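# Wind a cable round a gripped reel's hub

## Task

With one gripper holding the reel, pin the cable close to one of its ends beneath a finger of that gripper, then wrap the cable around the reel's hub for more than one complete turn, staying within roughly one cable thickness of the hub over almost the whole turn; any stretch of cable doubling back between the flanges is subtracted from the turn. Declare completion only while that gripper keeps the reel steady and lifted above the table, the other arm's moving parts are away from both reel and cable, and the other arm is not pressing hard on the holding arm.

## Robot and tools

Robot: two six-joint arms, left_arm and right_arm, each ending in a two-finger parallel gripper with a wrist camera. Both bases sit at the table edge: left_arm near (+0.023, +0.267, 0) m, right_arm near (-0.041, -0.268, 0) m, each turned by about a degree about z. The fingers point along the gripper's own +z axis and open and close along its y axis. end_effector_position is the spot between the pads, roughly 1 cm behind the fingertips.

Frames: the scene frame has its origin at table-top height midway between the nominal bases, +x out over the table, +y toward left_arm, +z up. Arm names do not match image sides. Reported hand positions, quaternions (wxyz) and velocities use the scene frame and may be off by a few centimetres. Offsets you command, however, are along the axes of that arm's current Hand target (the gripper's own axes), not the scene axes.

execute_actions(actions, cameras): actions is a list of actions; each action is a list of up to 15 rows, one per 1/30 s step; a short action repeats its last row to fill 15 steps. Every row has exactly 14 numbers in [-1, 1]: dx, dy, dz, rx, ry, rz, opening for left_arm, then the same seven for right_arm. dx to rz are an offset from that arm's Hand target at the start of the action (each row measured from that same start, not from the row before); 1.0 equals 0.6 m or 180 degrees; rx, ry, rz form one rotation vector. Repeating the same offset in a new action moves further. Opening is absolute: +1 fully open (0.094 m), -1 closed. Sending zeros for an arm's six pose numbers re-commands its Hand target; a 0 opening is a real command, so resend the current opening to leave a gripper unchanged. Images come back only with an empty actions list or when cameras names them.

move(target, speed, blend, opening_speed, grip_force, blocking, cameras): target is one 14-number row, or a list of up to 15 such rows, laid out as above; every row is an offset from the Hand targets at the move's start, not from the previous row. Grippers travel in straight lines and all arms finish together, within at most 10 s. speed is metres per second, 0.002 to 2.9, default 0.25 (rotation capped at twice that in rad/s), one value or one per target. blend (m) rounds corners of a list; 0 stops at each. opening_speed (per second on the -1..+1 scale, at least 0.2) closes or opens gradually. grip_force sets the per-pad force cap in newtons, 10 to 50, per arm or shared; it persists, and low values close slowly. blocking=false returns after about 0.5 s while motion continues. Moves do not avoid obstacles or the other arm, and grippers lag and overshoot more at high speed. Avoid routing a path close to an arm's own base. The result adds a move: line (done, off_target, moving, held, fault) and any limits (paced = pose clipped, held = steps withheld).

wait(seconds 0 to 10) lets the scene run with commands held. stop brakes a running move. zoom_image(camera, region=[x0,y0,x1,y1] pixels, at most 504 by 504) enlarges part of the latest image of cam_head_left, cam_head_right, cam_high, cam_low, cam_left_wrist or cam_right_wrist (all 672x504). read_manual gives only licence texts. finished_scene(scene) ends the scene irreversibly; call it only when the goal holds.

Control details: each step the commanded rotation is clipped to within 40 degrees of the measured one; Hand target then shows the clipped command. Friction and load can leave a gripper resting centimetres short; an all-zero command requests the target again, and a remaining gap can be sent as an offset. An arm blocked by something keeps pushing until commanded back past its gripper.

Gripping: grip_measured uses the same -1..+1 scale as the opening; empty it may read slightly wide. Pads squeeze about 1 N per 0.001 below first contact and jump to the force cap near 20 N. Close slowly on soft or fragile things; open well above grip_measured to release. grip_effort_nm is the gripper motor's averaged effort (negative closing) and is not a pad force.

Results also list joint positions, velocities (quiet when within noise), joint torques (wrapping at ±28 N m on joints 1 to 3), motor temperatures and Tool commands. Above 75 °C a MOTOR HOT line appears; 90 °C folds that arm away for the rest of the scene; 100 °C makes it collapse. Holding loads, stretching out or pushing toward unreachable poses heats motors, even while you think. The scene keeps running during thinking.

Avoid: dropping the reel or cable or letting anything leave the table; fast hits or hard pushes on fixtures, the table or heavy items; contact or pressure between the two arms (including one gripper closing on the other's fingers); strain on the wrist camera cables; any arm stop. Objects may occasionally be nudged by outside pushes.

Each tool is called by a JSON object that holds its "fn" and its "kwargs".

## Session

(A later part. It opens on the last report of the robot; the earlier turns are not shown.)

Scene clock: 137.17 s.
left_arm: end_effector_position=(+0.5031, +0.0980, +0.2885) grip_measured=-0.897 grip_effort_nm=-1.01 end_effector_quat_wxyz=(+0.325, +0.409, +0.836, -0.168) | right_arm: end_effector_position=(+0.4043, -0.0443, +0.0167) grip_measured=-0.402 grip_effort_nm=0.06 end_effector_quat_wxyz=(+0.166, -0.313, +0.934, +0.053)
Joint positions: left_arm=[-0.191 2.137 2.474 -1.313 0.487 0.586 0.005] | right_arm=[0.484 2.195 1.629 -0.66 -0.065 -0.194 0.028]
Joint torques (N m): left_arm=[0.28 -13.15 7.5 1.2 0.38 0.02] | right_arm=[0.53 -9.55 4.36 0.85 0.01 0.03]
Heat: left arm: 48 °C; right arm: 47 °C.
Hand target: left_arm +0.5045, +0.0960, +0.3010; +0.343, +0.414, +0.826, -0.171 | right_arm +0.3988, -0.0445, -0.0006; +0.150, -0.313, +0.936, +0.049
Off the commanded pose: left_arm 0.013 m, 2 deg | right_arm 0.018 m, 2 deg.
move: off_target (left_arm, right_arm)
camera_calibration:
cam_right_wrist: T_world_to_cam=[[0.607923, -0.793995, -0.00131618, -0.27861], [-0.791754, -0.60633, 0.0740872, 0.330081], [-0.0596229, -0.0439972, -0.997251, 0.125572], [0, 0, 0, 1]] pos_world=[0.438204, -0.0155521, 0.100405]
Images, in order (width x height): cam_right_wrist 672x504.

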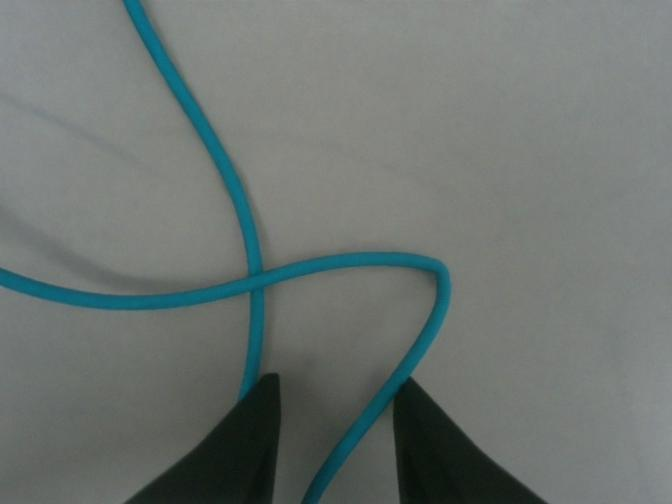

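{"fn": "move", "kwargs": {"target": [[0,0,0,0,0,0,-1,0,-0.014,0,0,0,0,-0.4],[0,0,0,0,0,0,-1,0,-0.014,0,0,0,0,-1]], "speed": 0.08, "cameras": ["cam_right_wrist"]}}

{"fn": "wait", "kwargs": {"seconds": 0.7}}

Scene clock: 138.50 s.
left_arm: end_effector_position=(+0.5031, +0.0980, +0.2885) grip_measured=-0.897 grip_effort_nm=-1.01 end_effector_quat_wxyz=(+0.325, +0.409, +0.836, -0.168) | right_arm: end_effector_position=(+0.4050, -0.0457, +0.0162) grip_measured=-0.957 grip_effort_nm=-1.07 end_effector_quat_wxyz=(+0.166, -0.315, +0.933, +0.052)
Joint positions: left_arm=[-0.191 2.137 2.474 -1.313 0.487 0.586 0.005] | right_arm=[0.481 2.196 1.629 -0.659 -0.065 -0.202 0.002]
Joint torques (N m): left_arm=[0.28 -13.14 7.5 1.2 0.38 0.02] | right_arm=[-0.77 -9.31 5.08 0.79 -0.05 -0.08]
Heat: left arm: 48 °C; right arm: 46 °C.
Hand target: left_arm +0.5045, +0.0960, +0.3010; +0.343, +0.414, +0.826, -0.171 | right_arm +0.4038, -0.0512, -0.0005; +0.150, -0.313, +0.936, +0.049
Off the commanded pose: left_arm 0.013 m, 2 deg | right_arm 0.018 m, 2 deg.
move: off_target (left_arm, right_arm); target 2's new opening was sent with right_arm's hand 0.018 m and 2 deg from that target
camera_calibration:
cam_right_wrist: T_world_to_cam=[[0.61149, -0.791251, 0.00134831, -0.281504], [-0.789089, -0.609691, 0.0749353, 0.328598], [-0.0584706, -0.0468862, -0.997187, 0.124396], [0, 0, 0, 1]] pos_world=[0.438703, -0.0165641, 0.0998025]
Images, in order (width x height): cam_right_wrist 672x504.

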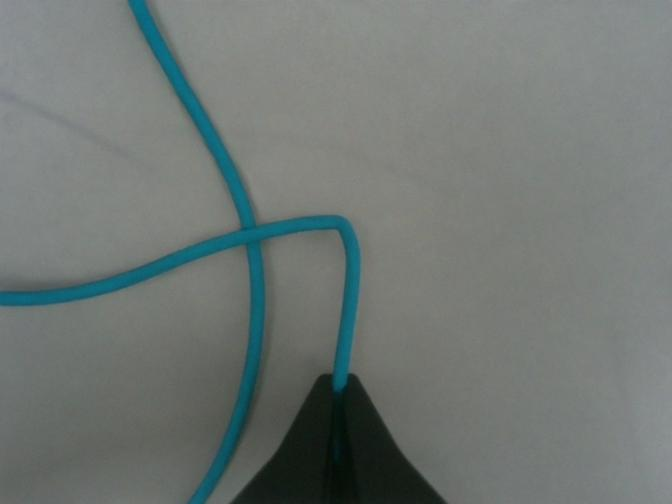

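Scene clock: 139.20 s.
left_arm: end_effector_position=(+0.5031, +0.0980, +0.2885) grip_measured=-0.897 grip_effort_nm=-1.01 end_effector_quat_wxyz=(+0.325, +0.409, +0.836, -0.168) | right_arm: end_effector_position=(+0.4050, -0.0457, +0.0162) grip_measured=-0.957 grip_effort_nm=-1.07 end_effector_quat_wxyz=(+0.166, -0.315, +0.933, +0.052)
Joint positions: left_arm=[-0.191 2.137 2.474 -1.313 0.487 0.586 0.005] | right_arm=[0.481 2.196 1.629 -0.659 -0.065 -0.202 0.002]
Joint torques (N m): left_arm=[0.28 -13.15 7.49 1.2 0.38 0.02] | right_arm=[-0.8 -9.28 5.09 0.8 -0.05 -0.08]
Motor temperatures (°C): left_arm=[25 49 37 36 25 24 28] | right_arm=[26 46 41 35 29 24 28]
Heat: left arm: 49 °C; right arm: 46 °C.
Hand target: left_arm +0.5045, +0.0960, +0.3010; +0.343, +0.414, +0.826, -0.171 | right_arm +0.4038, -0.0512, -0.0005; +0.150, -0.313, +0.936, +0.049
Tool commands: left_gripper/opening=-1.0 right_gripper/opening=-1.0
Off the commanded pose: left_arm 0.013 m, 2 deg | right_arm 0.018 m, 2 deg.
wait: 0.70 s; at rest by 0.17 s

{"fn": "move", "kwargs": {"target": [[0,0,0,0,0,0,-1,0.037,0.292,-0.287,0,-0.3,0,-1],[0,0,0,0,0,0,-1,-0.048,0.525,-0.435,0,-0.4,0,-1]], "speed": 0.14, "blend": [0.03,0], "cameras": ["cam_head_right","cam_head_left","cam_low","cam_left_wrist","cam_high"]}}

Scene clock: 144.83 s.
left_arm: end_effector_position=(+0.5031, +0.0980, +0.2885) grip_measured=-0.897 grip_effort_nm=-1.02 end_effector_quat_wxyz=(+0.325, +0.409, +0.836, -0.168) | right_arm: end_effector_position=(+0.1698, +0.1630, +0.2506) grip_measured=-0.957 grip_effort_nm=-1.07 end_effector_quat_wxyz=(+0.668, -0.231, +0.672, +0.222)
Joint positions: left_arm=[-0.191 2.137 2.474 -1.313 0.487 0.586 0.005] | right_arm=[1.407 1.651 0.876 0.764 0.711 -0.003 0.002]
Joint torques (N m): left_arm=[0.27 -13.14 7.49 1.2 0.38 0.02] | right_arm=[0.2 -5.98 7.56 1.54 0.07 -0.06]
Heat: left arm: 49 °C; right arm: 45 °C.
Hand target: left_arm +0.5045, +0.0960, +0.3010; +0.343, +0.414, +0.826, -0.171 | right_arm +0.1708, +0.1685, +0.2558; +0.672, -0.225, +0.669, +0.224
Off the commanded pose: left_arm 0.013 m, 2 deg | right_arm 0.008 m, 1 deg.
move: off_target (left_arm)
camera_calibration:
cam_left_wrist: T_world_to_cam=[[-0.804704, -0.593676, -0.000224723, 0.463985], [-0.563875, 0.76443, -0.312556, 0.336245], [0.185729, -0.251389, -0.949899, 0.294999], [0, 0, 0, 1]] pos_world=[0.508182, 0.0925804, 0.385419]
Images, in order (width x height): cam_head_left 672x504, cam_head_right 672x504, cam_high 672x504, cam_low 672x504, cam_left_wrist 672x504.

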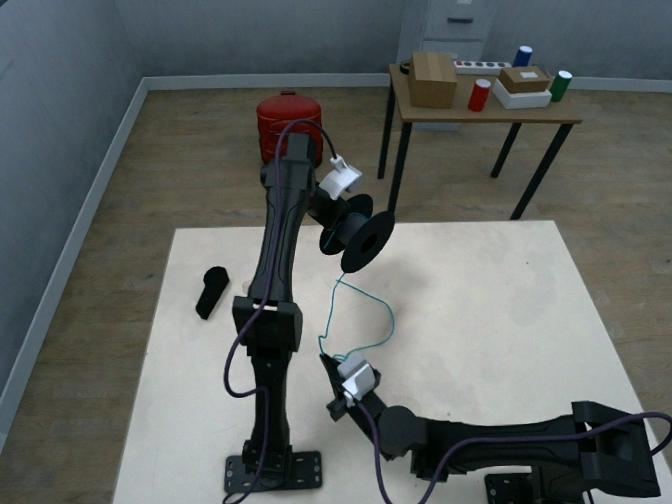

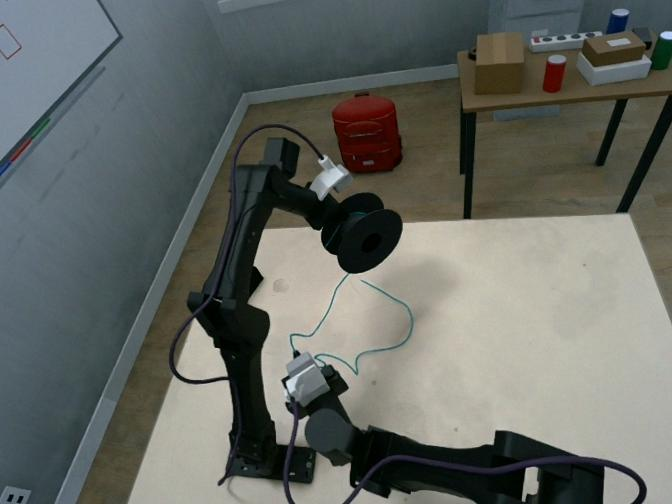

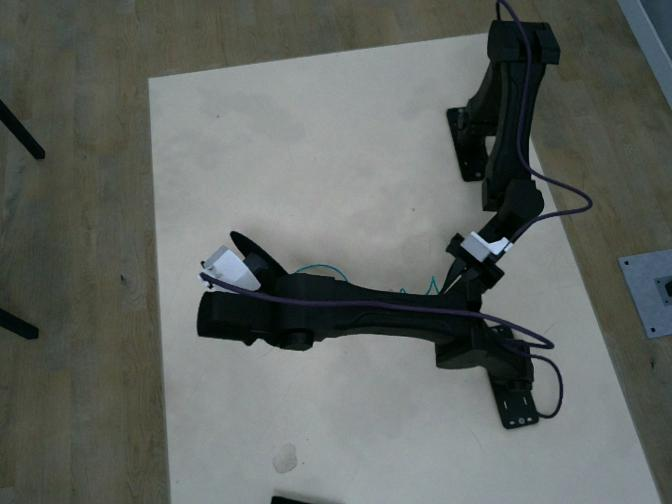

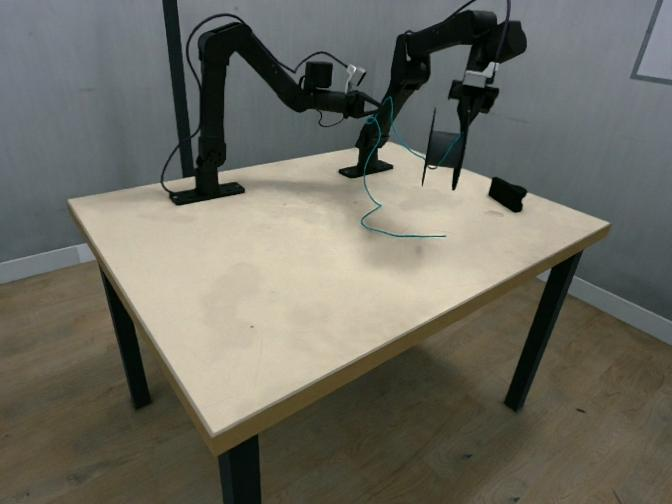

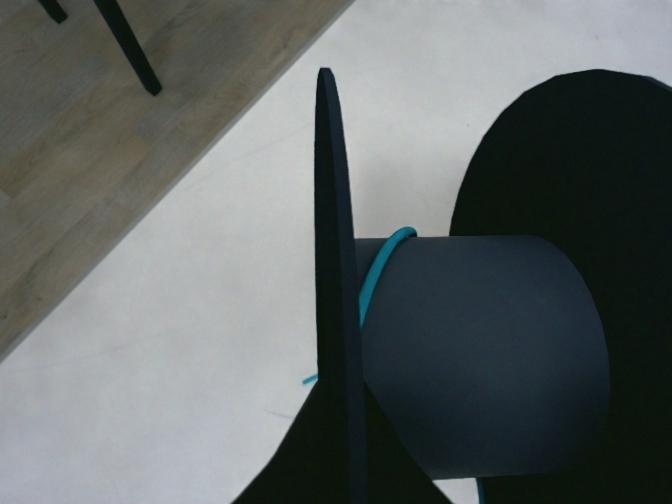

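{"fn": "move", "kwargs": {"target": [[0,0,0,0,0,0,-1,-0.167,-0.1,0.0,0,0,0,-1],[0,0,0,0,0,0,-1,-0.3,-0.233,0.0,0,0,0,-1],[0,0,0,0,0,0,-1,-0.35,-0.4,0.03,0,0,0,-1]], "speed": 0.14, "blend": [0.03,0.03,0], "cameras": ["cam_head_right","cam_low","cam_left_wrist","cam_high"]}}

Scene clock: 148.37 s.
left_arm: end_effector_position=(+0.5031, +0.0980, +0.2885) grip_measured=-0.897 grip_effort_nm=-1.01 end_effector_quat_wxyz=(+0.325, +0.409, +0.836, -0.168) | right_arm: end_effector_position=(+0.3285, -0.0127, +0.4559) grip_measured=-0.957 grip_effort_nm=-1.07 end_effector_quat_wxyz=(+0.668, -0.225, +0.675, +0.218)
Joint positions: left_arm=[-0.191 2.137 2.474 -1.313 0.487 0.586 0.005] | right_arm=[0.623 1.342 1.439 -0.11 -0.058 -0.007 0.002]
Joint torques (N m): left_arm=[0.28 -13.15 7.49 1.2 0.38 0.02] | right_arm=[-0.39 -4.23 8.32 1.55 -0.12 0.03]
Heat: left arm: 49 °C; right arm: 45 °C.
Hand target: left_arm +0.5045, +0.0960, +0.3010; +0.343, +0.414, +0.826, -0.171 | right_arm +0.3287, -0.0124, +0.4664; +0.672, -0.225, +0.669, +0.224
Off the commanded pose: left_arm 0.013 m, 2 deg | right_arm 0.010 m, 1 deg.
move: off_target (left_arm)
camera_calibration:
cam_left_wrist: T_world_to_cam=[[-0.804704, -0.593676, -0.000224723, 0.463985], [-0.563875, 0.76443, -0.312556, 0.336245], [0.185729, -0.251389, -0.949899, 0.294999], [0, 0, 0, 1]] pos_world=[0.508182, 0.0925804, 0.385419]
Images, in order (width x height): cam_head_right 672x504, cam_high 672x504, cam_low 672x504, cam_left_wrist 672x504.

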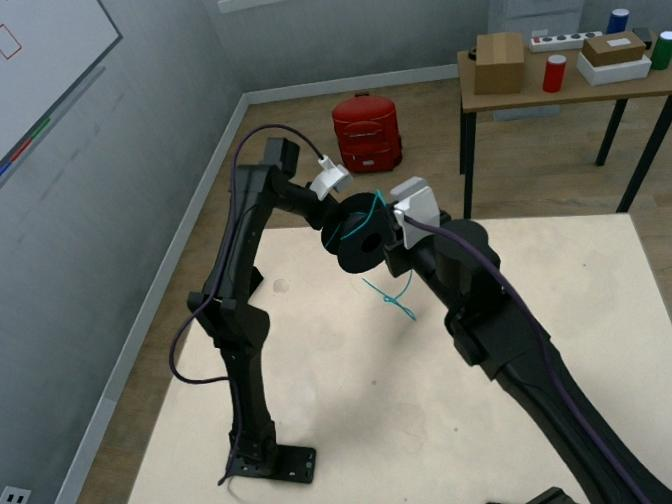

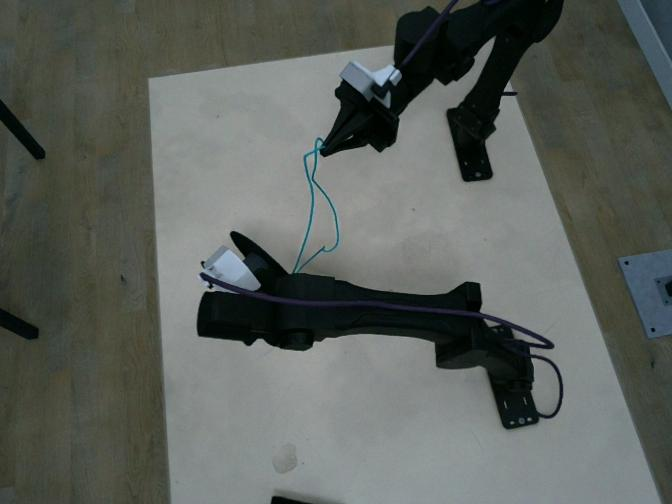

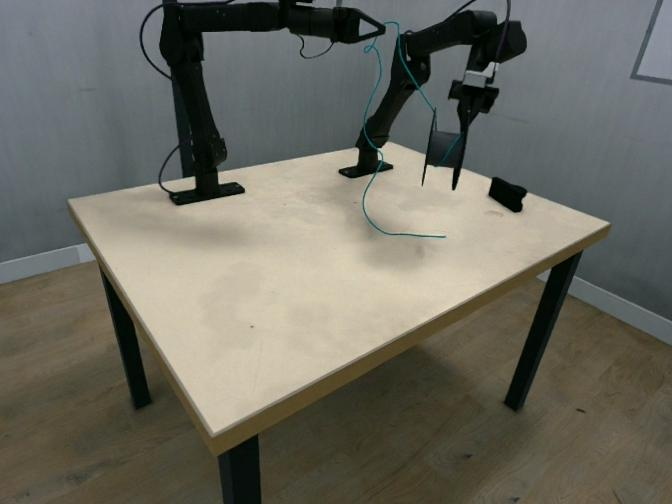

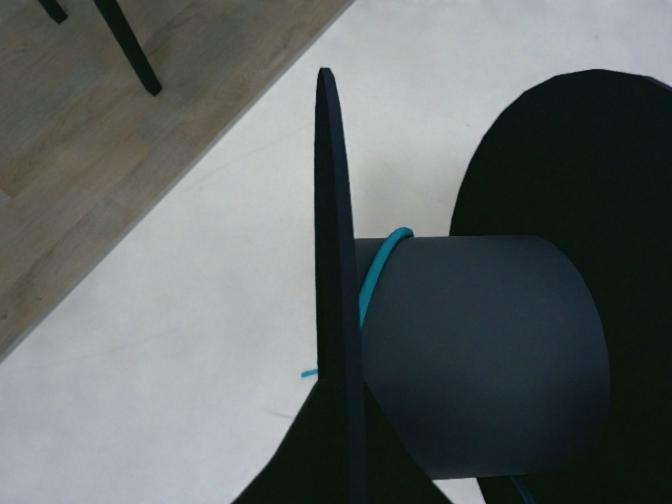

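{"fn": "move", "kwargs": {"target": [[0,0,0,0,0,0,-1,0,-0.133,0.1,0,0,0,-1],[0,0,0,0,0,0,-1,0.1,-0.3,0.233,0,0,0,-1]], "speed": 0.12, "blend": [0.02,0], "cameras": ["cam_head_right","cam_low","cam_left_wrist"]}}

Scene clock: 151.20 s.
left_arm: end_effector_position=(+0.5031, +0.0980, +0.2885) grip_measured=-0.897 grip_effort_nm=-1.01 end_effector_quat_wxyz=(+0.325, +0.409, +0.836, -0.168) | right_arm: end_effector_position=(+0.5454, -0.0721, +0.4016) grip_measured=-0.957 grip_effort_nm=-1.07 end_effector_quat_wxyz=(+0.667, -0.223, +0.676, +0.221)
Joint positions: left_arm=[-0.191 2.137 2.474 -1.313 0.487 0.586 0.005] | right_arm=[0.239 2.008 1.956 0.038 -0.444 -0.005 0.002]
Joint torques (N m): left_arm=[0.28 -13.14 7.5 1.2 0.38 0.02] | right_arm=[-0.29 -9.89 8.42 1.6 -0.13 0.02]
Heat: left arm: 49 °C; right arm: 44 °C.
Hand target: left_arm +0.5045, +0.0960, +0.3010; +0.343, +0.414, +0.826, -0.171 | right_arm +0.5489, -0.0720, +0.4073; +0.672, -0.225, +0.669, +0.224
Off the commanded pose: left_arm 0.013 m, 2 deg | right_arm 0.007 m, 1 deg.
move: off_target (left_arm)
camera_calibration:
cam_left_wrist: T_world_to_cam=[[-0.804704, -0.593676, -0.000224723, 0.463985], [-0.563875, 0.76443, -0.312556, 0.336245], [0.185729, -0.251389, -0.949899, 0.294999], [0, 0, 0, 1]] pos_world=[0.508182, 0.0925804, 0.385419]
Images, in order (width x height): cam_head_right 672x504, cam_low 672x504, cam_left_wrist 672x504.

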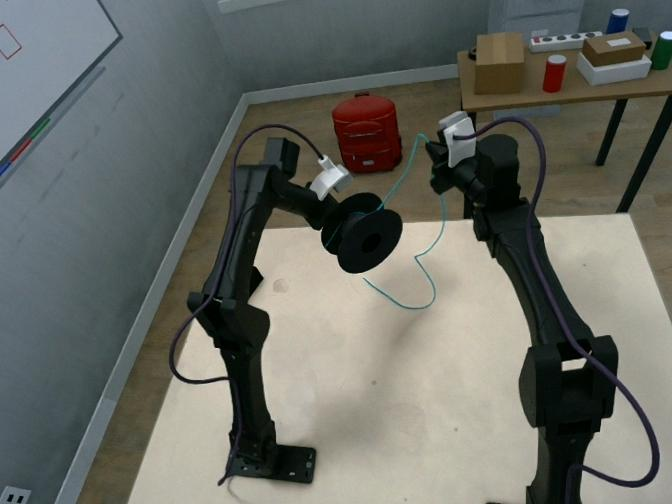

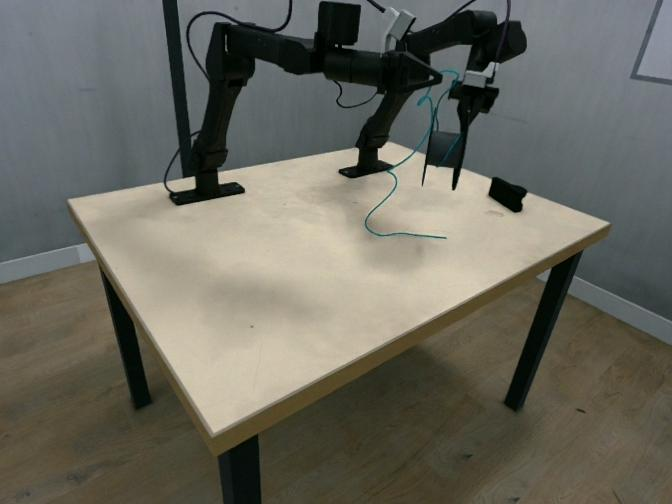

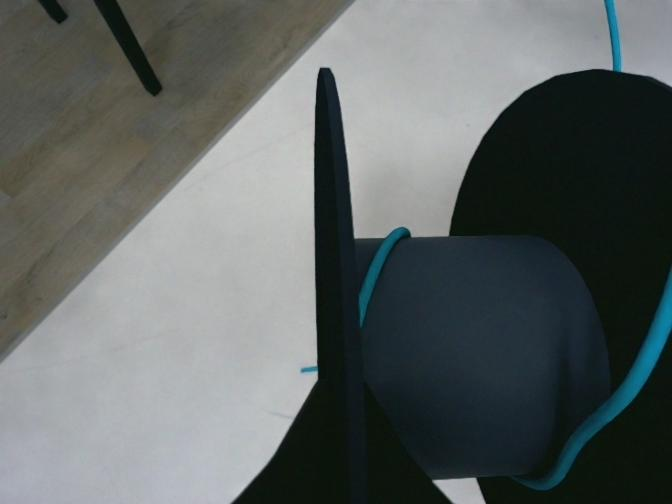

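{"fn": "move", "kwargs": {"target": [[0,0,0,0,0,0,-1,0,0.033,0.133,0,0,0,-1],[0,0,0,0,0,0,-1,0.15,-0.133,0.133,0,0,0,-1]], "speed": 0.12, "blend": [0.02,0], "cameras": ["cam_head_right","cam_high","cam_left_wrist"]}}

Scene clock: 153.97 s.
left_arm: end_effector_position=(+0.5059, +0.0975, +0.2905) grip_measured=-0.897 grip_effort_nm=-1.01 end_effector_quat_wxyz=(+0.332, +0.410, +0.833, -0.166) | right_arm: end_effector_position=(+0.6554, -0.0830, +0.3214) grip_measured=-0.957 grip_effort_nm=-1.07 end_effector_quat_wxyz=(+0.669, -0.228, +0.670, +0.227)
Joint positions: left_arm=[-0.191 2.137 2.474 -1.297 0.487 0.586 0.005] | right_arm=[0.177 2.578 2.585 -0.008 -0.522 0 0.002]
Joint torques (N m): left_arm=[0.27 -13.15 7.49 1.09 0.38 0.01] | right_arm=[-0.57 -13.03 8.24 1.54 0.01 -0.02]
Heat: left arm: 49 °C; right arm: 45 °C.
Hand target: left_arm +0.5044, +0.0960, +0.3010; +0.343, +0.414, +0.826, -0.171 | right_arm +0.6610, -0.0876, +0.3176; +0.672, -0.225, +0.669, +0.224
Off the commanded pose: left_arm 0.011 m, 2 deg | right_arm 0.008 m, 1 deg.
move: off_target (left_arm)
camera_calibration:
cam_left_wrist: T_world_to_cam=[[-0.804582, -0.593745, -0.0107092, 0.468937], [-0.559161, 0.763542, -0.323021, 0.339647], [0.199969, -0.253909, -0.946331, 0.288244], [0, 0, 0, 1]] pos_world=[0.509575, 0.0922814, 0.38751]
Images, in order (width x height): cam_head_right 672x504, cam_high 672x504, cam_left_wrist 672x504.

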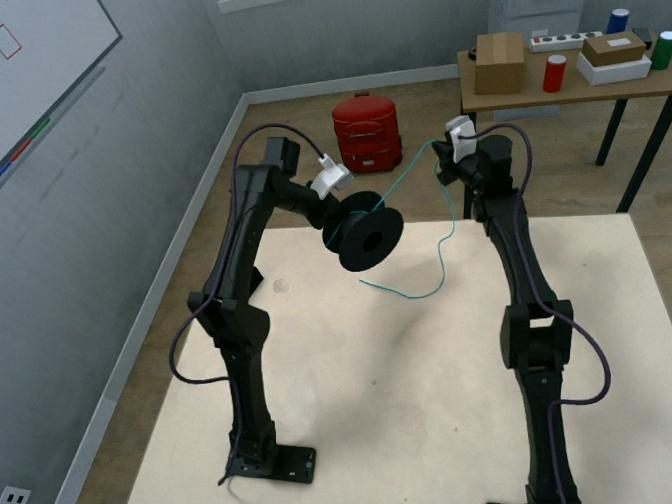

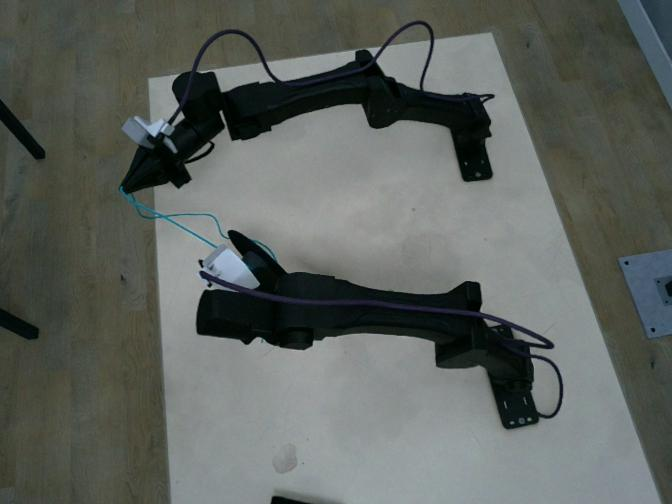

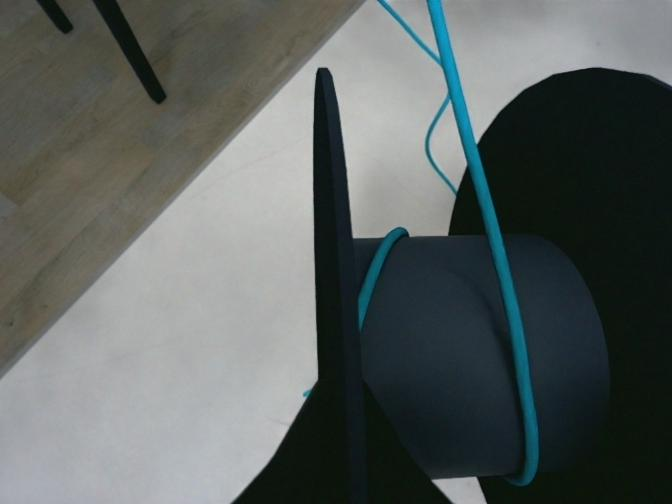

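{"fn": "move", "kwargs": {"target": [[0,0,0,0,0,0,-1,0.133,0.017,-0.03,0,0,0,-1],[0,0,0,0,0,0,-1,0.267,0.1,-0.06,0,0,0,-1]], "speed": 0.1, "blend": [0.02,0], "cameras": ["cam_head_right","cam_low","cam_left_wrist"]}}

Scene clock: 156.67 s.
left_arm: end_effector_position=(+0.5060, +0.0976, +0.2905) grip_measured=-0.897 grip_effort_nm=-1.02 end_effector_quat_wxyz=(+0.332, +0.410, +0.833, -0.165) | right_arm: end_effector_position=(+0.6000, -0.0615, +0.1368) grip_measured=-0.957 grip_effort_nm=-1.07 end_effector_quat_wxyz=(+0.661, -0.226, +0.678, +0.228)
Joint positions: left_arm=[-0.191 2.137 2.474 -1.297 0.487 0.586 0.005] | right_arm=[0.234 2.47 1.641 0.804 -0.464 -0.001 0.002]
Joint torques (N m): left_arm=[0.27 -13.16 7.5 1.08 0.38 0.02] | right_arm=[0.31 -16.88 4.31 1.6 0.06 -0.02]
Heat: left arm: 50 °C; right arm: 46 °C.
Hand target: left_arm +0.5044, +0.0960, +0.3010; +0.343, +0.414, +0.826, -0.171 | right_arm +0.5968, -0.0615, +0.1572; +0.672, -0.225, +0.669, +0.224
Off the commanded pose: left_arm 0.011 m, 2 deg | right_arm 0.021 m, 2 deg.
move: off_target (left_arm, right_arm)
camera_calibration:
cam_left_wrist: T_world_to_cam=[[-0.804486, -0.593872, -0.0109266, 0.468982], [-0.559266, 0.763547, -0.322827, 0.339594], [0.200061, -0.253599, -0.946395, 0.288099], [0, 0, 0, 1]] pos_world=[0.509575, 0.0922812, 0.38741]
Images, in order (width x height): cam_head_right 672x504, cam_low 672x504, cam_left_wrist 672x504.

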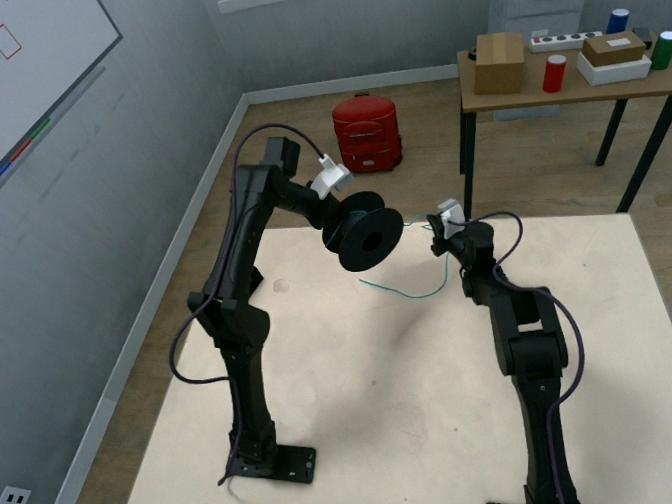

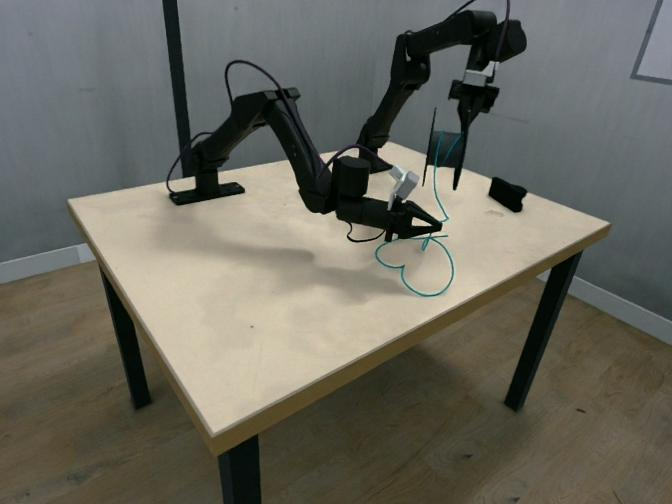

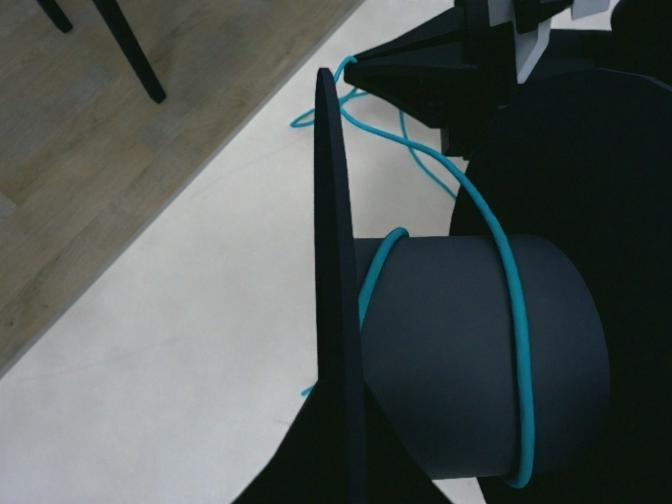

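{"fn": "move", "kwargs": {"target": [[0,0,0,0,0,0,-1,0.08,-0.07,0,0,0,0,-1]], "speed": 0.06, "cameras": ["cam_low","cam_left_wrist"]}}

Scene clock: 158.30 s.
left_arm: end_effector_position=(+0.5063, +0.0982, +0.2902) grip_measured=-0.897 grip_effort_nm=-1.01 end_effector_quat_wxyz=(+0.332, +0.410, +0.834, -0.163) | right_arm: end_effector_position=(+0.6144, -0.0863, +0.1248) grip_measured=-0.957 grip_effort_nm=-1.07 end_effector_quat_wxyz=(+0.677, -0.233, +0.660, +0.229)
Joint positions: left_arm=[-0.191 2.137 2.474 -1.297 0.483 0.586 0.005] | right_arm=[0.178 2.56 1.711 0.874 -0.531 -0.001 0.002]
Joint torques (N m): left_arm=[0.27 -13.18 7.45 1.08 0.42 0.02] | right_arm=[-1.17 -11.48 7.19 1.47 0.05 -0.02]
Heat: left arm: 50 °C; right arm: 46 °C.
Hand target: left_arm +0.5045, +0.0960, +0.3009; +0.343, +0.414, +0.826, -0.171 | right_arm +0.6223, -0.0952, +0.1093; +0.672, -0.225, +0.669, +0.224
Off the commanded pose: left_arm 0.011 m, 2 deg | right_arm 0.019 m, 2 deg.
move: off_target (left_arm, right_arm)
camera_calibration:
cam_left_wrist: T_world_to_cam=[[-0.802885, -0.595977, -0.0136868, 0.469903], [-0.561099, 0.763253, -0.320332, 0.339357], [0.201357, -0.24951, -0.947206, 0.28713], [0, 0, 0, 1]] pos_world=[0.509875, 0.092678, 0.387109]
Images, in order (width x height): cam_low 672x504, cam_left_wrist 672x504.

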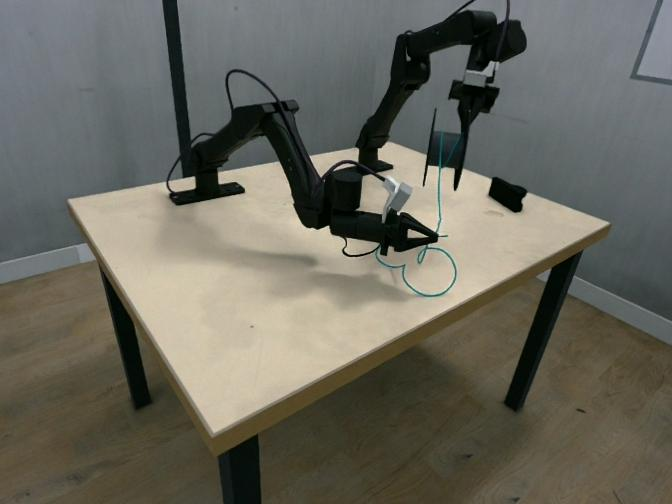

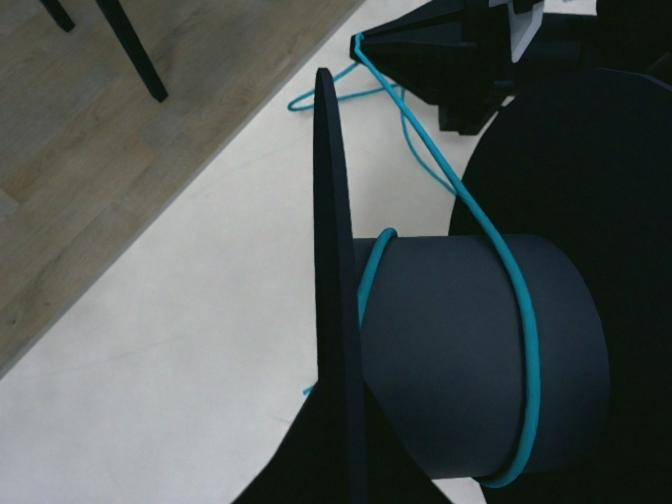

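{"fn": "move", "kwargs": {"target": [[0,0,0,0,0,0,-1,0.02,0.02,0,0,0,0,-1],[0,0,0,0,0,0,-1,0.02,0.02,0,0,0,0,-0.7],[0,0,0,0,0,0,-1,0.02,0.0,-0.2,0,0,0,-0.7],[0,0,0,0,0,0,-1,0,-0.15,-0.45,0,0,0,-0.7]], "speed": 0.12, "cameras": ["all"]}}

{"fn": "zoom_image", "kwargs": {"camera": "cam_low", "region": [390, 90, 510, 210]}}

{"fn": "zoom_image", "kwargs": {"camera": "cam_right_wrist", "region": [0, 0, 400, 400]}}

{"fn": "zoom_image", "kwargs": {"camera": "cam_head_right", "region": [310, 180, 460, 330]}}

Scene clock: 163.80 s.
left_arm: end_effector_position=(+0.5063, +0.0982, +0.2902) grip_measured=-0.897 grip_effort_nm=-1.02 end_effector_quat_wxyz=(+0.332, +0.410, +0.834, -0.163) | right_arm: end_effector_position=(+0.4642, -0.3326, +0.0956) grip_measured=-0.702 grip_effort_nm=0.05 end_effector_quat_wxyz=(+0.667, -0.216, +0.676, +0.225)
Joint positions: left_arm=[-0.191 2.137 2.474 -1.297 0.483 0.586 0.005] | right_arm=[-0.404 2.308 1.04 1.25 -1.081 0.001 0.014]
Joint torques (N m): left_arm=[0.27 -13.18 7.45 1.08 0.42 0.01] | right_arm=[0.05 -13.52 2.76 1.33 -0.13 0]
Heat: left arm: 50 °C; right arm: 47 °C.
Hand target: left_arm +0.5045, +0.0960, +0.3009; +0.343, +0.414, +0.826, -0.171 | right_arm +0.4608, -0.3294, +0.1087; +0.672, -0.225, +0.669, +0.224
Off the commanded pose: left_arm 0.011 m, 2 deg | right_arm 0.014 m, 1 deg.
move: off_target (left_arm, right_arm); target 2's new opening was sent with right_arm's hand 0.029 m and 3 deg from that target
camera_calibration:
cam_left_wrist: T_world_to_cam=[[-0.802885, -0.595977, -0.0136868, 0.469903], [-0.561099, 0.763253, -0.320332, 0.339357], [0.201357, -0.24951, -0.947206, 0.28713], [0, 0, 0, 1]] pos_world=[0.509875, 0.092678, 0.387109]
cam_right_wrist: T_world_to_cam=[[0.599304, -0.800445, -0.0111008, -0.541041], [-0.342169, -0.243601, -0.907512, 0.202585], [0.723709, 0.547674, -0.419878, -0.0269691], [0, 0, 0, 1]] pos_world=[0.413084, -0.368953, 0.166519]

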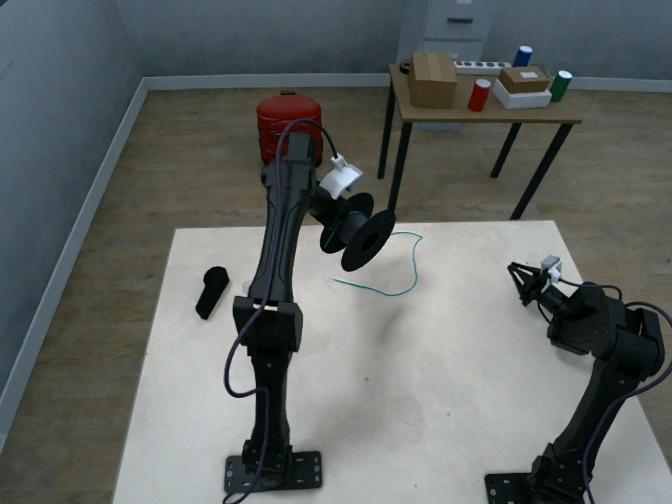

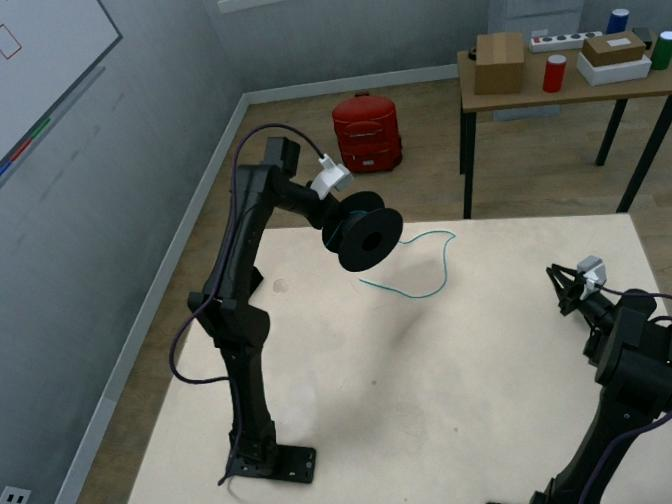

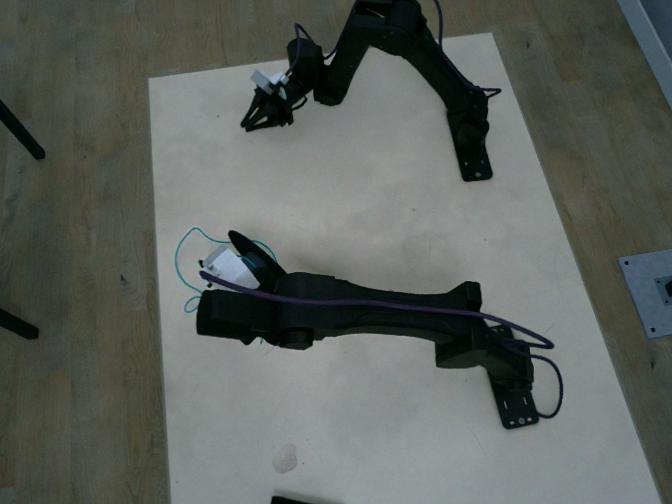

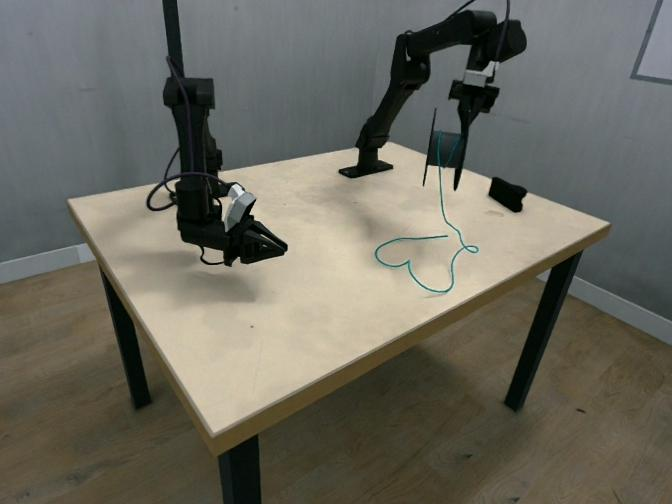

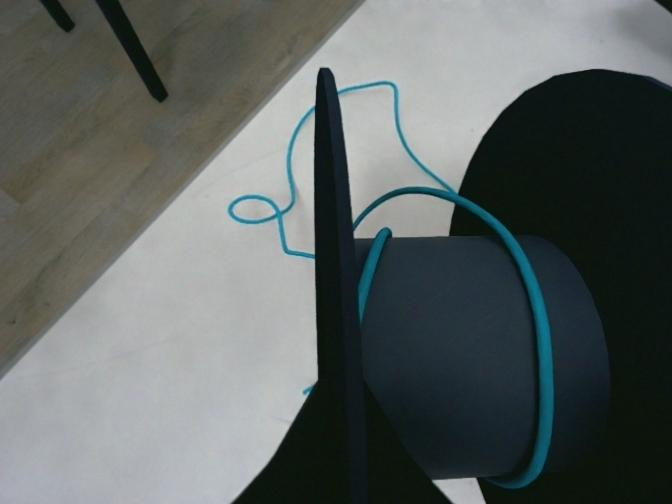

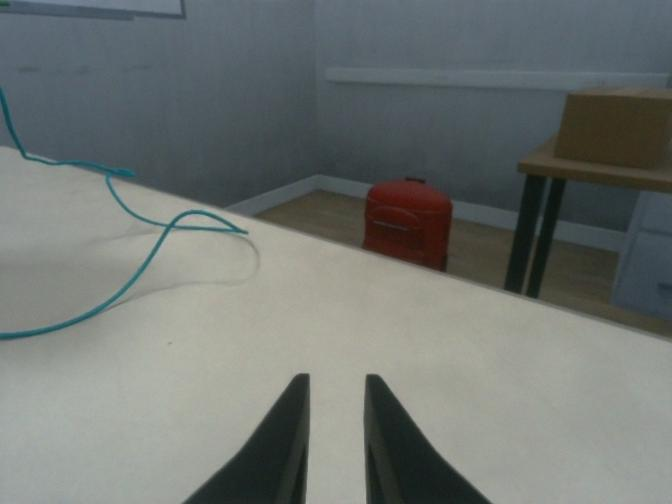

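Scaled by 4.200 from the camera's 672x504 image, which has a finer 960x720 frame.

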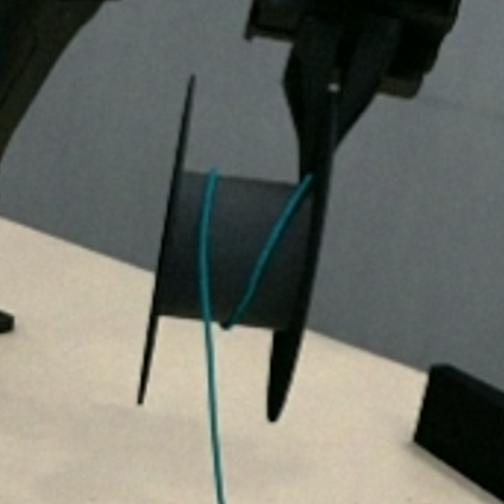

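Scaled by 1.260 from the camera's 672x504 image, which has a finer 960x720 frame.

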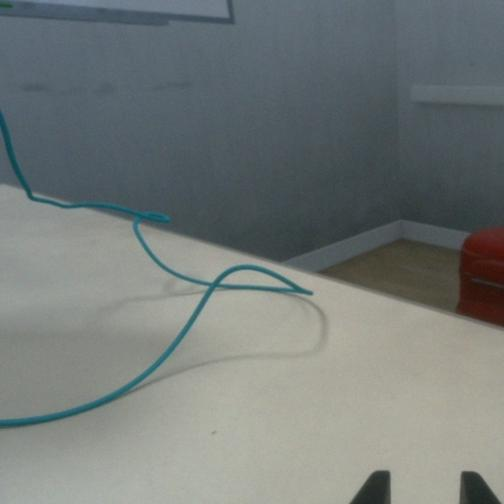

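Scaled by 3.360 from the camera's 672x504 image, which has a finer 960x720 frame.

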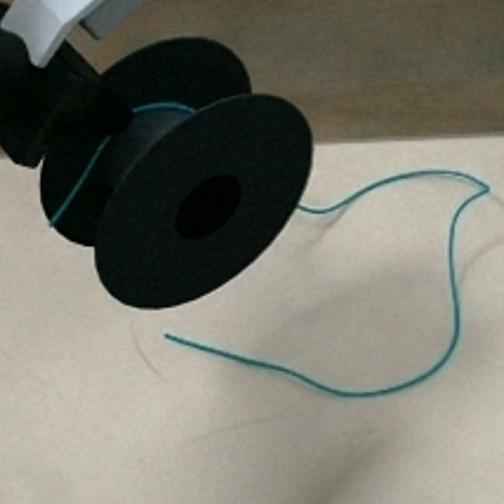

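{"fn": "zoom_image", "kwargs": {"camera": "cam_left_wrist", "region": [330, 170, 640, 504]}}

Scaled by 1.509 from the camera's 672x504 image, which has a finer 960x720 frame.

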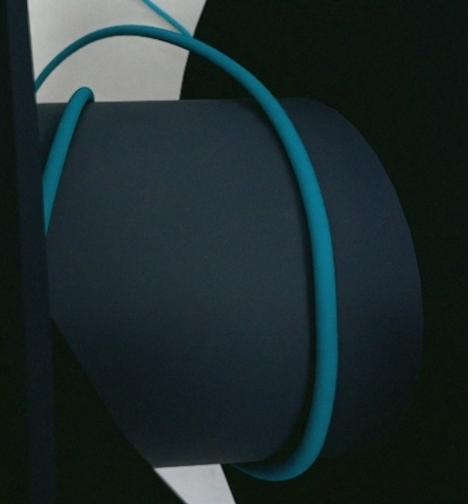

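{"fn": "move", "kwargs": {"target": [0,0,0,0,0,0,-1,-0.142,0.227,0.17,0,0.4,0,-0.4], "speed": 0.25, "cameras": ["cam_right_wrist","cam_head_right"]}}

Scene clock: 168.17 s.
left_arm: end_effector_position=(+0.5063, +0.0982, +0.2902) grip_measured=-0.897 grip_effort_nm=-1.02 end_effector_quat_wxyz=(+0.332, +0.410, +0.834, -0.163) | right_arm: end_effector_position=(+0.4572, -0.1582, +0.2001) grip_measured=-0.402 grip_effort_nm=0.06 end_effector_quat_wxyz=(+0.178, -0.314, +0.931, +0.048)
Joint positions: left_arm=[-0.191 2.137 2.474 -1.297 0.483 0.586 0.005] | right_arm=[0.206 2.395 2.726 -1.561 -0.15 -0.463 0.028]
Joint torques (N m): left_arm=[0.27 -13.18 7.45 1.08 0.42 0.02] | right_arm=[-0.1 -10.37 6.48 0.69 -0.06 0.04]
Heat: left arm: 50 °C; right arm: 47 °C.
Hand target: left_arm +0.5045, +0.0960, +0.3009; +0.343, +0.414, +0.826, -0.171 | right_arm +0.4599, -0.1593, +0.1939; +0.150, -0.313, +0.936, +0.049
Off the commanded pose: left_arm 0.011 m, 2 deg | right_arm 0.007 m, 3 deg.
joint sent to its limit (right arm) — joint 4 (wrist pitch), lower limit. The joint targets are off in orientation, not in position.
move: off_target (left_arm, right_arm)
camera_calibration:
cam_right_wrist: T_world_to_cam=[[0.608983, -0.793007, 0.0167269, -0.404925], [-0.792492, -0.607436, 0.0545773, 0.293307], [-0.0331197, -0.0464926, -0.998369, 0.294295], [0, 0, 0, 1]] pos_world=[0.488782, -0.129261, 0.284581]
Images, in order (width x height): cam_head_right 672x504, cam_right_wrist 672x504.

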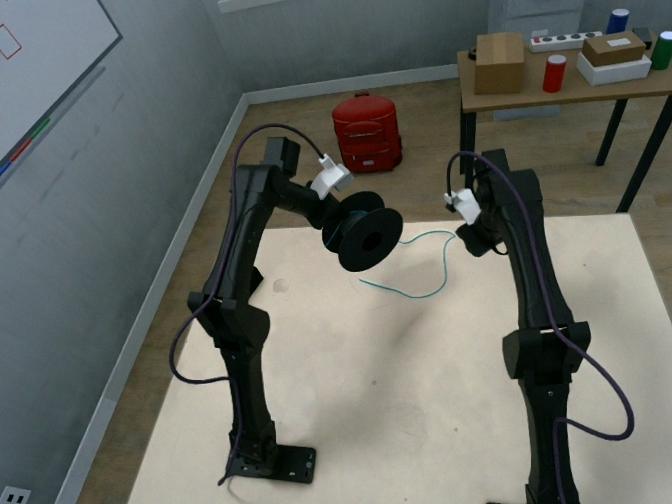

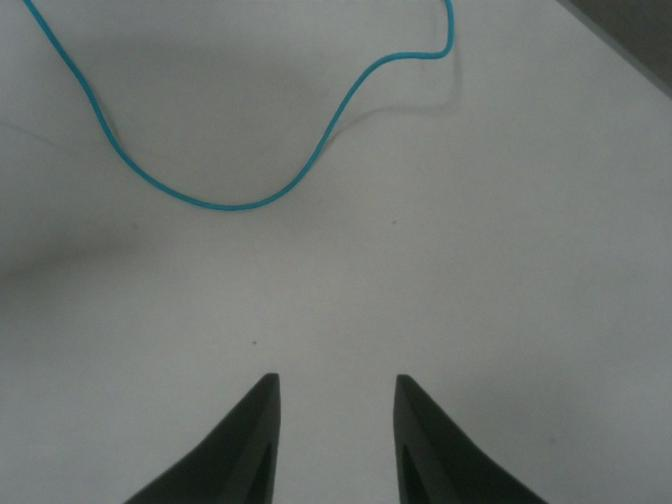

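{"fn": "move", "kwargs": {"target": [[0,0,0,0,0,0,-1,-0.073,0.01,0.28,0,-0.05,0,-0.4],[0,0,0,0,0,0,-1,-0.073,0.01,0.362,0,-0.05,0,-0.4]], "speed": [0.2,0.08], "blend": [0.01,0], "cameras": ["cam_right_wrist"]}}

Scene clock: 170.40 s.
left_arm: end_effector_position=(+0.5063, +0.0982, +0.2902) grip_measured=-0.897 grip_effort_nm=-1.02 end_effector_quat_wxyz=(+0.332, +0.410, +0.834, -0.163) | right_arm: end_effector_position=(+0.5452, -0.0961, +0.0206) grip_measured=-0.402 grip_effort_nm=0.06 end_effector_quat_wxyz=(+0.236, -0.306, +0.920, +0.066)
Joint positions: left_arm=[-0.191 2.137 2.474 -1.297 0.483 0.586 0.005] | right_arm=[0.278 2.597 2.304 -0.809 -0.168 -0.367 0.028]
Joint torques (N m): left_arm=[0.27 -13.18 7.45 1.08 0.42 0.01] | right_arm=[0.75 -11.3 7.19 0.95 -0.2 0.03]
Heat: left arm: 50 °C; right arm: 47 °C.
Hand target: left_arm +0.5045, +0.0960, +0.3009; +0.343, +0.414, +0.826, -0.171 | right_arm +0.5440, -0.0891, +0.0011; +0.223, -0.309, +0.922, +0.073
Off the commanded pose: left_arm 0.011 m, 2 deg | right_arm 0.021 m, 2 deg.
move: off_target (left_arm, right_arm)
camera_calibration:
cam_right_wrist: T_world_to_cam=[[0.601006, -0.799058, 0.0172485, -0.402573], [-0.796517, -0.600597, -0.0695992, 0.41597], [0.0659733, 0.0280908, -0.997426, 0.0740745], [0, 0, 0, 1]] pos_world=[0.568389, -0.0739294, 0.109779]
Images, in order (width x height): cam_right_wrist 672x504.

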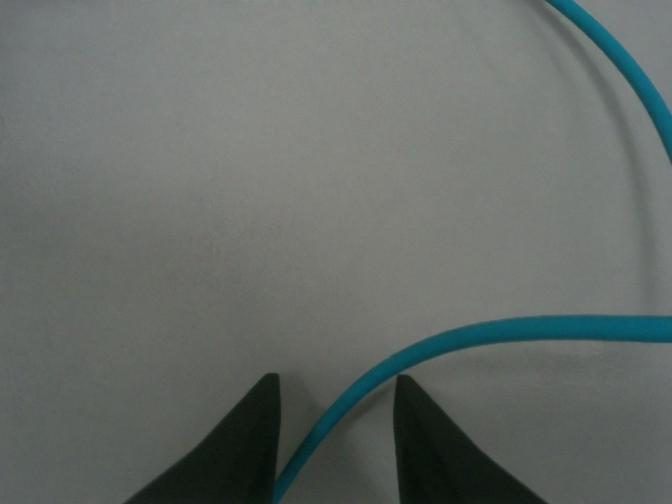

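{"fn": "move", "kwargs": {"target": [[0,0,0,0,0,0,-1,-0.005,-0.014,0,0,0,0,-0.4],[0,0,0,0,0,0,-1,-0.005,-0.014,0,0,0,0,-1]], "speed": 0.08, "cameras": ["cam_right_wrist","cam_left_wrist"]}}

Scene clock: 172.03 s.
left_arm: end_effector_position=(+0.5063, +0.0982, +0.2902) grip_measured=-0.897 grip_effort_nm=-1.02 end_effector_quat_wxyz=(+0.332, +0.410, +0.834, -0.163) | right_arm: end_effector_position=(+0.5537, -0.0930, +0.0208) grip_measured=-0.954 grip_effort_nm=-1.07 end_effector_quat_wxyz=(+0.242, -0.307, +0.918, +0.068)
Joint positions: left_arm=[-0.191 2.137 2.474 -1.297 0.483 0.586 0.005] | right_arm=[0.278 2.646 2.393 -0.838 -0.174 -0.369 0.002]
Joint torques (N m): left_arm=[0.27 -13.18 7.45 1.08 0.42 0.02] | right_arm=[-0.29 -11.78 7.46 0.78 -0.21 -0.08]
Heat: left arm: 50 °C; right arm: 48 °C.
Hand target: left_arm +0.5045, +0.0960, +0.3009; +0.343, +0.414, +0.826, -0.171 | right_arm +0.5512, -0.0942, +0.0027; +0.223, -0.309, +0.922, +0.073
Off the commanded pose: left_arm 0.011 m, 2 deg | right_arm 0.018 m, 2 deg.
move: off_target (left_arm, right_arm); target 2's new opening was sent with right_arm's hand 0.019 m and 2 deg from that target
camera_calibration:
cam_left_wrist: T_world_to_cam=[[-0.802885, -0.595977, -0.0136868, 0.469903], [-0.561099, 0.763253, -0.320332, 0.339357], [0.201357, -0.24951, -0.947206, 0.28713], [0, 0, 0, 1]] pos_world=[0.509875, 0.092678, 0.387109]
cam_right_wrist: T_world_to_cam=[[0.604249, -0.796597, 0.0177957, -0.406765], [-0.793199, -0.603491, -0.08145, 0.422761], [0.0756224, 0.0351006, -0.996519, 0.0688476], [0, 0, 0, 1]] pos_world=[0.575915, -0.0713113, 0.110281]
Images, in order (width x height): cam_left_wrist 672x504, cam_right_wrist 672x504.

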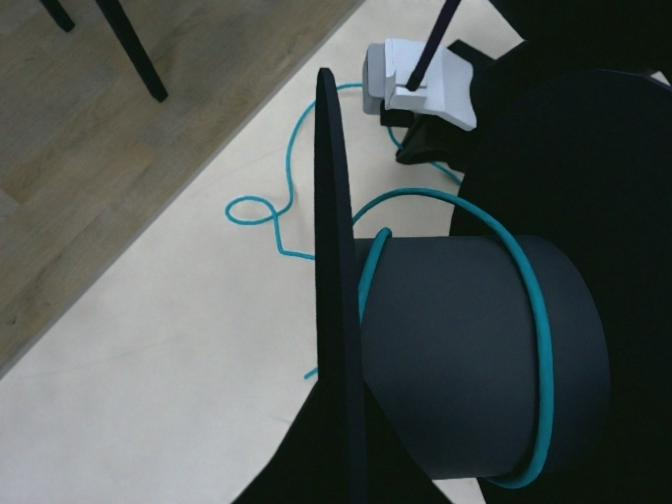

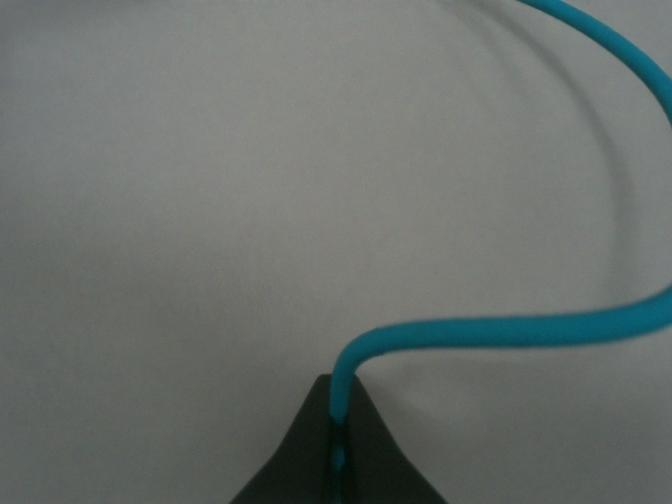

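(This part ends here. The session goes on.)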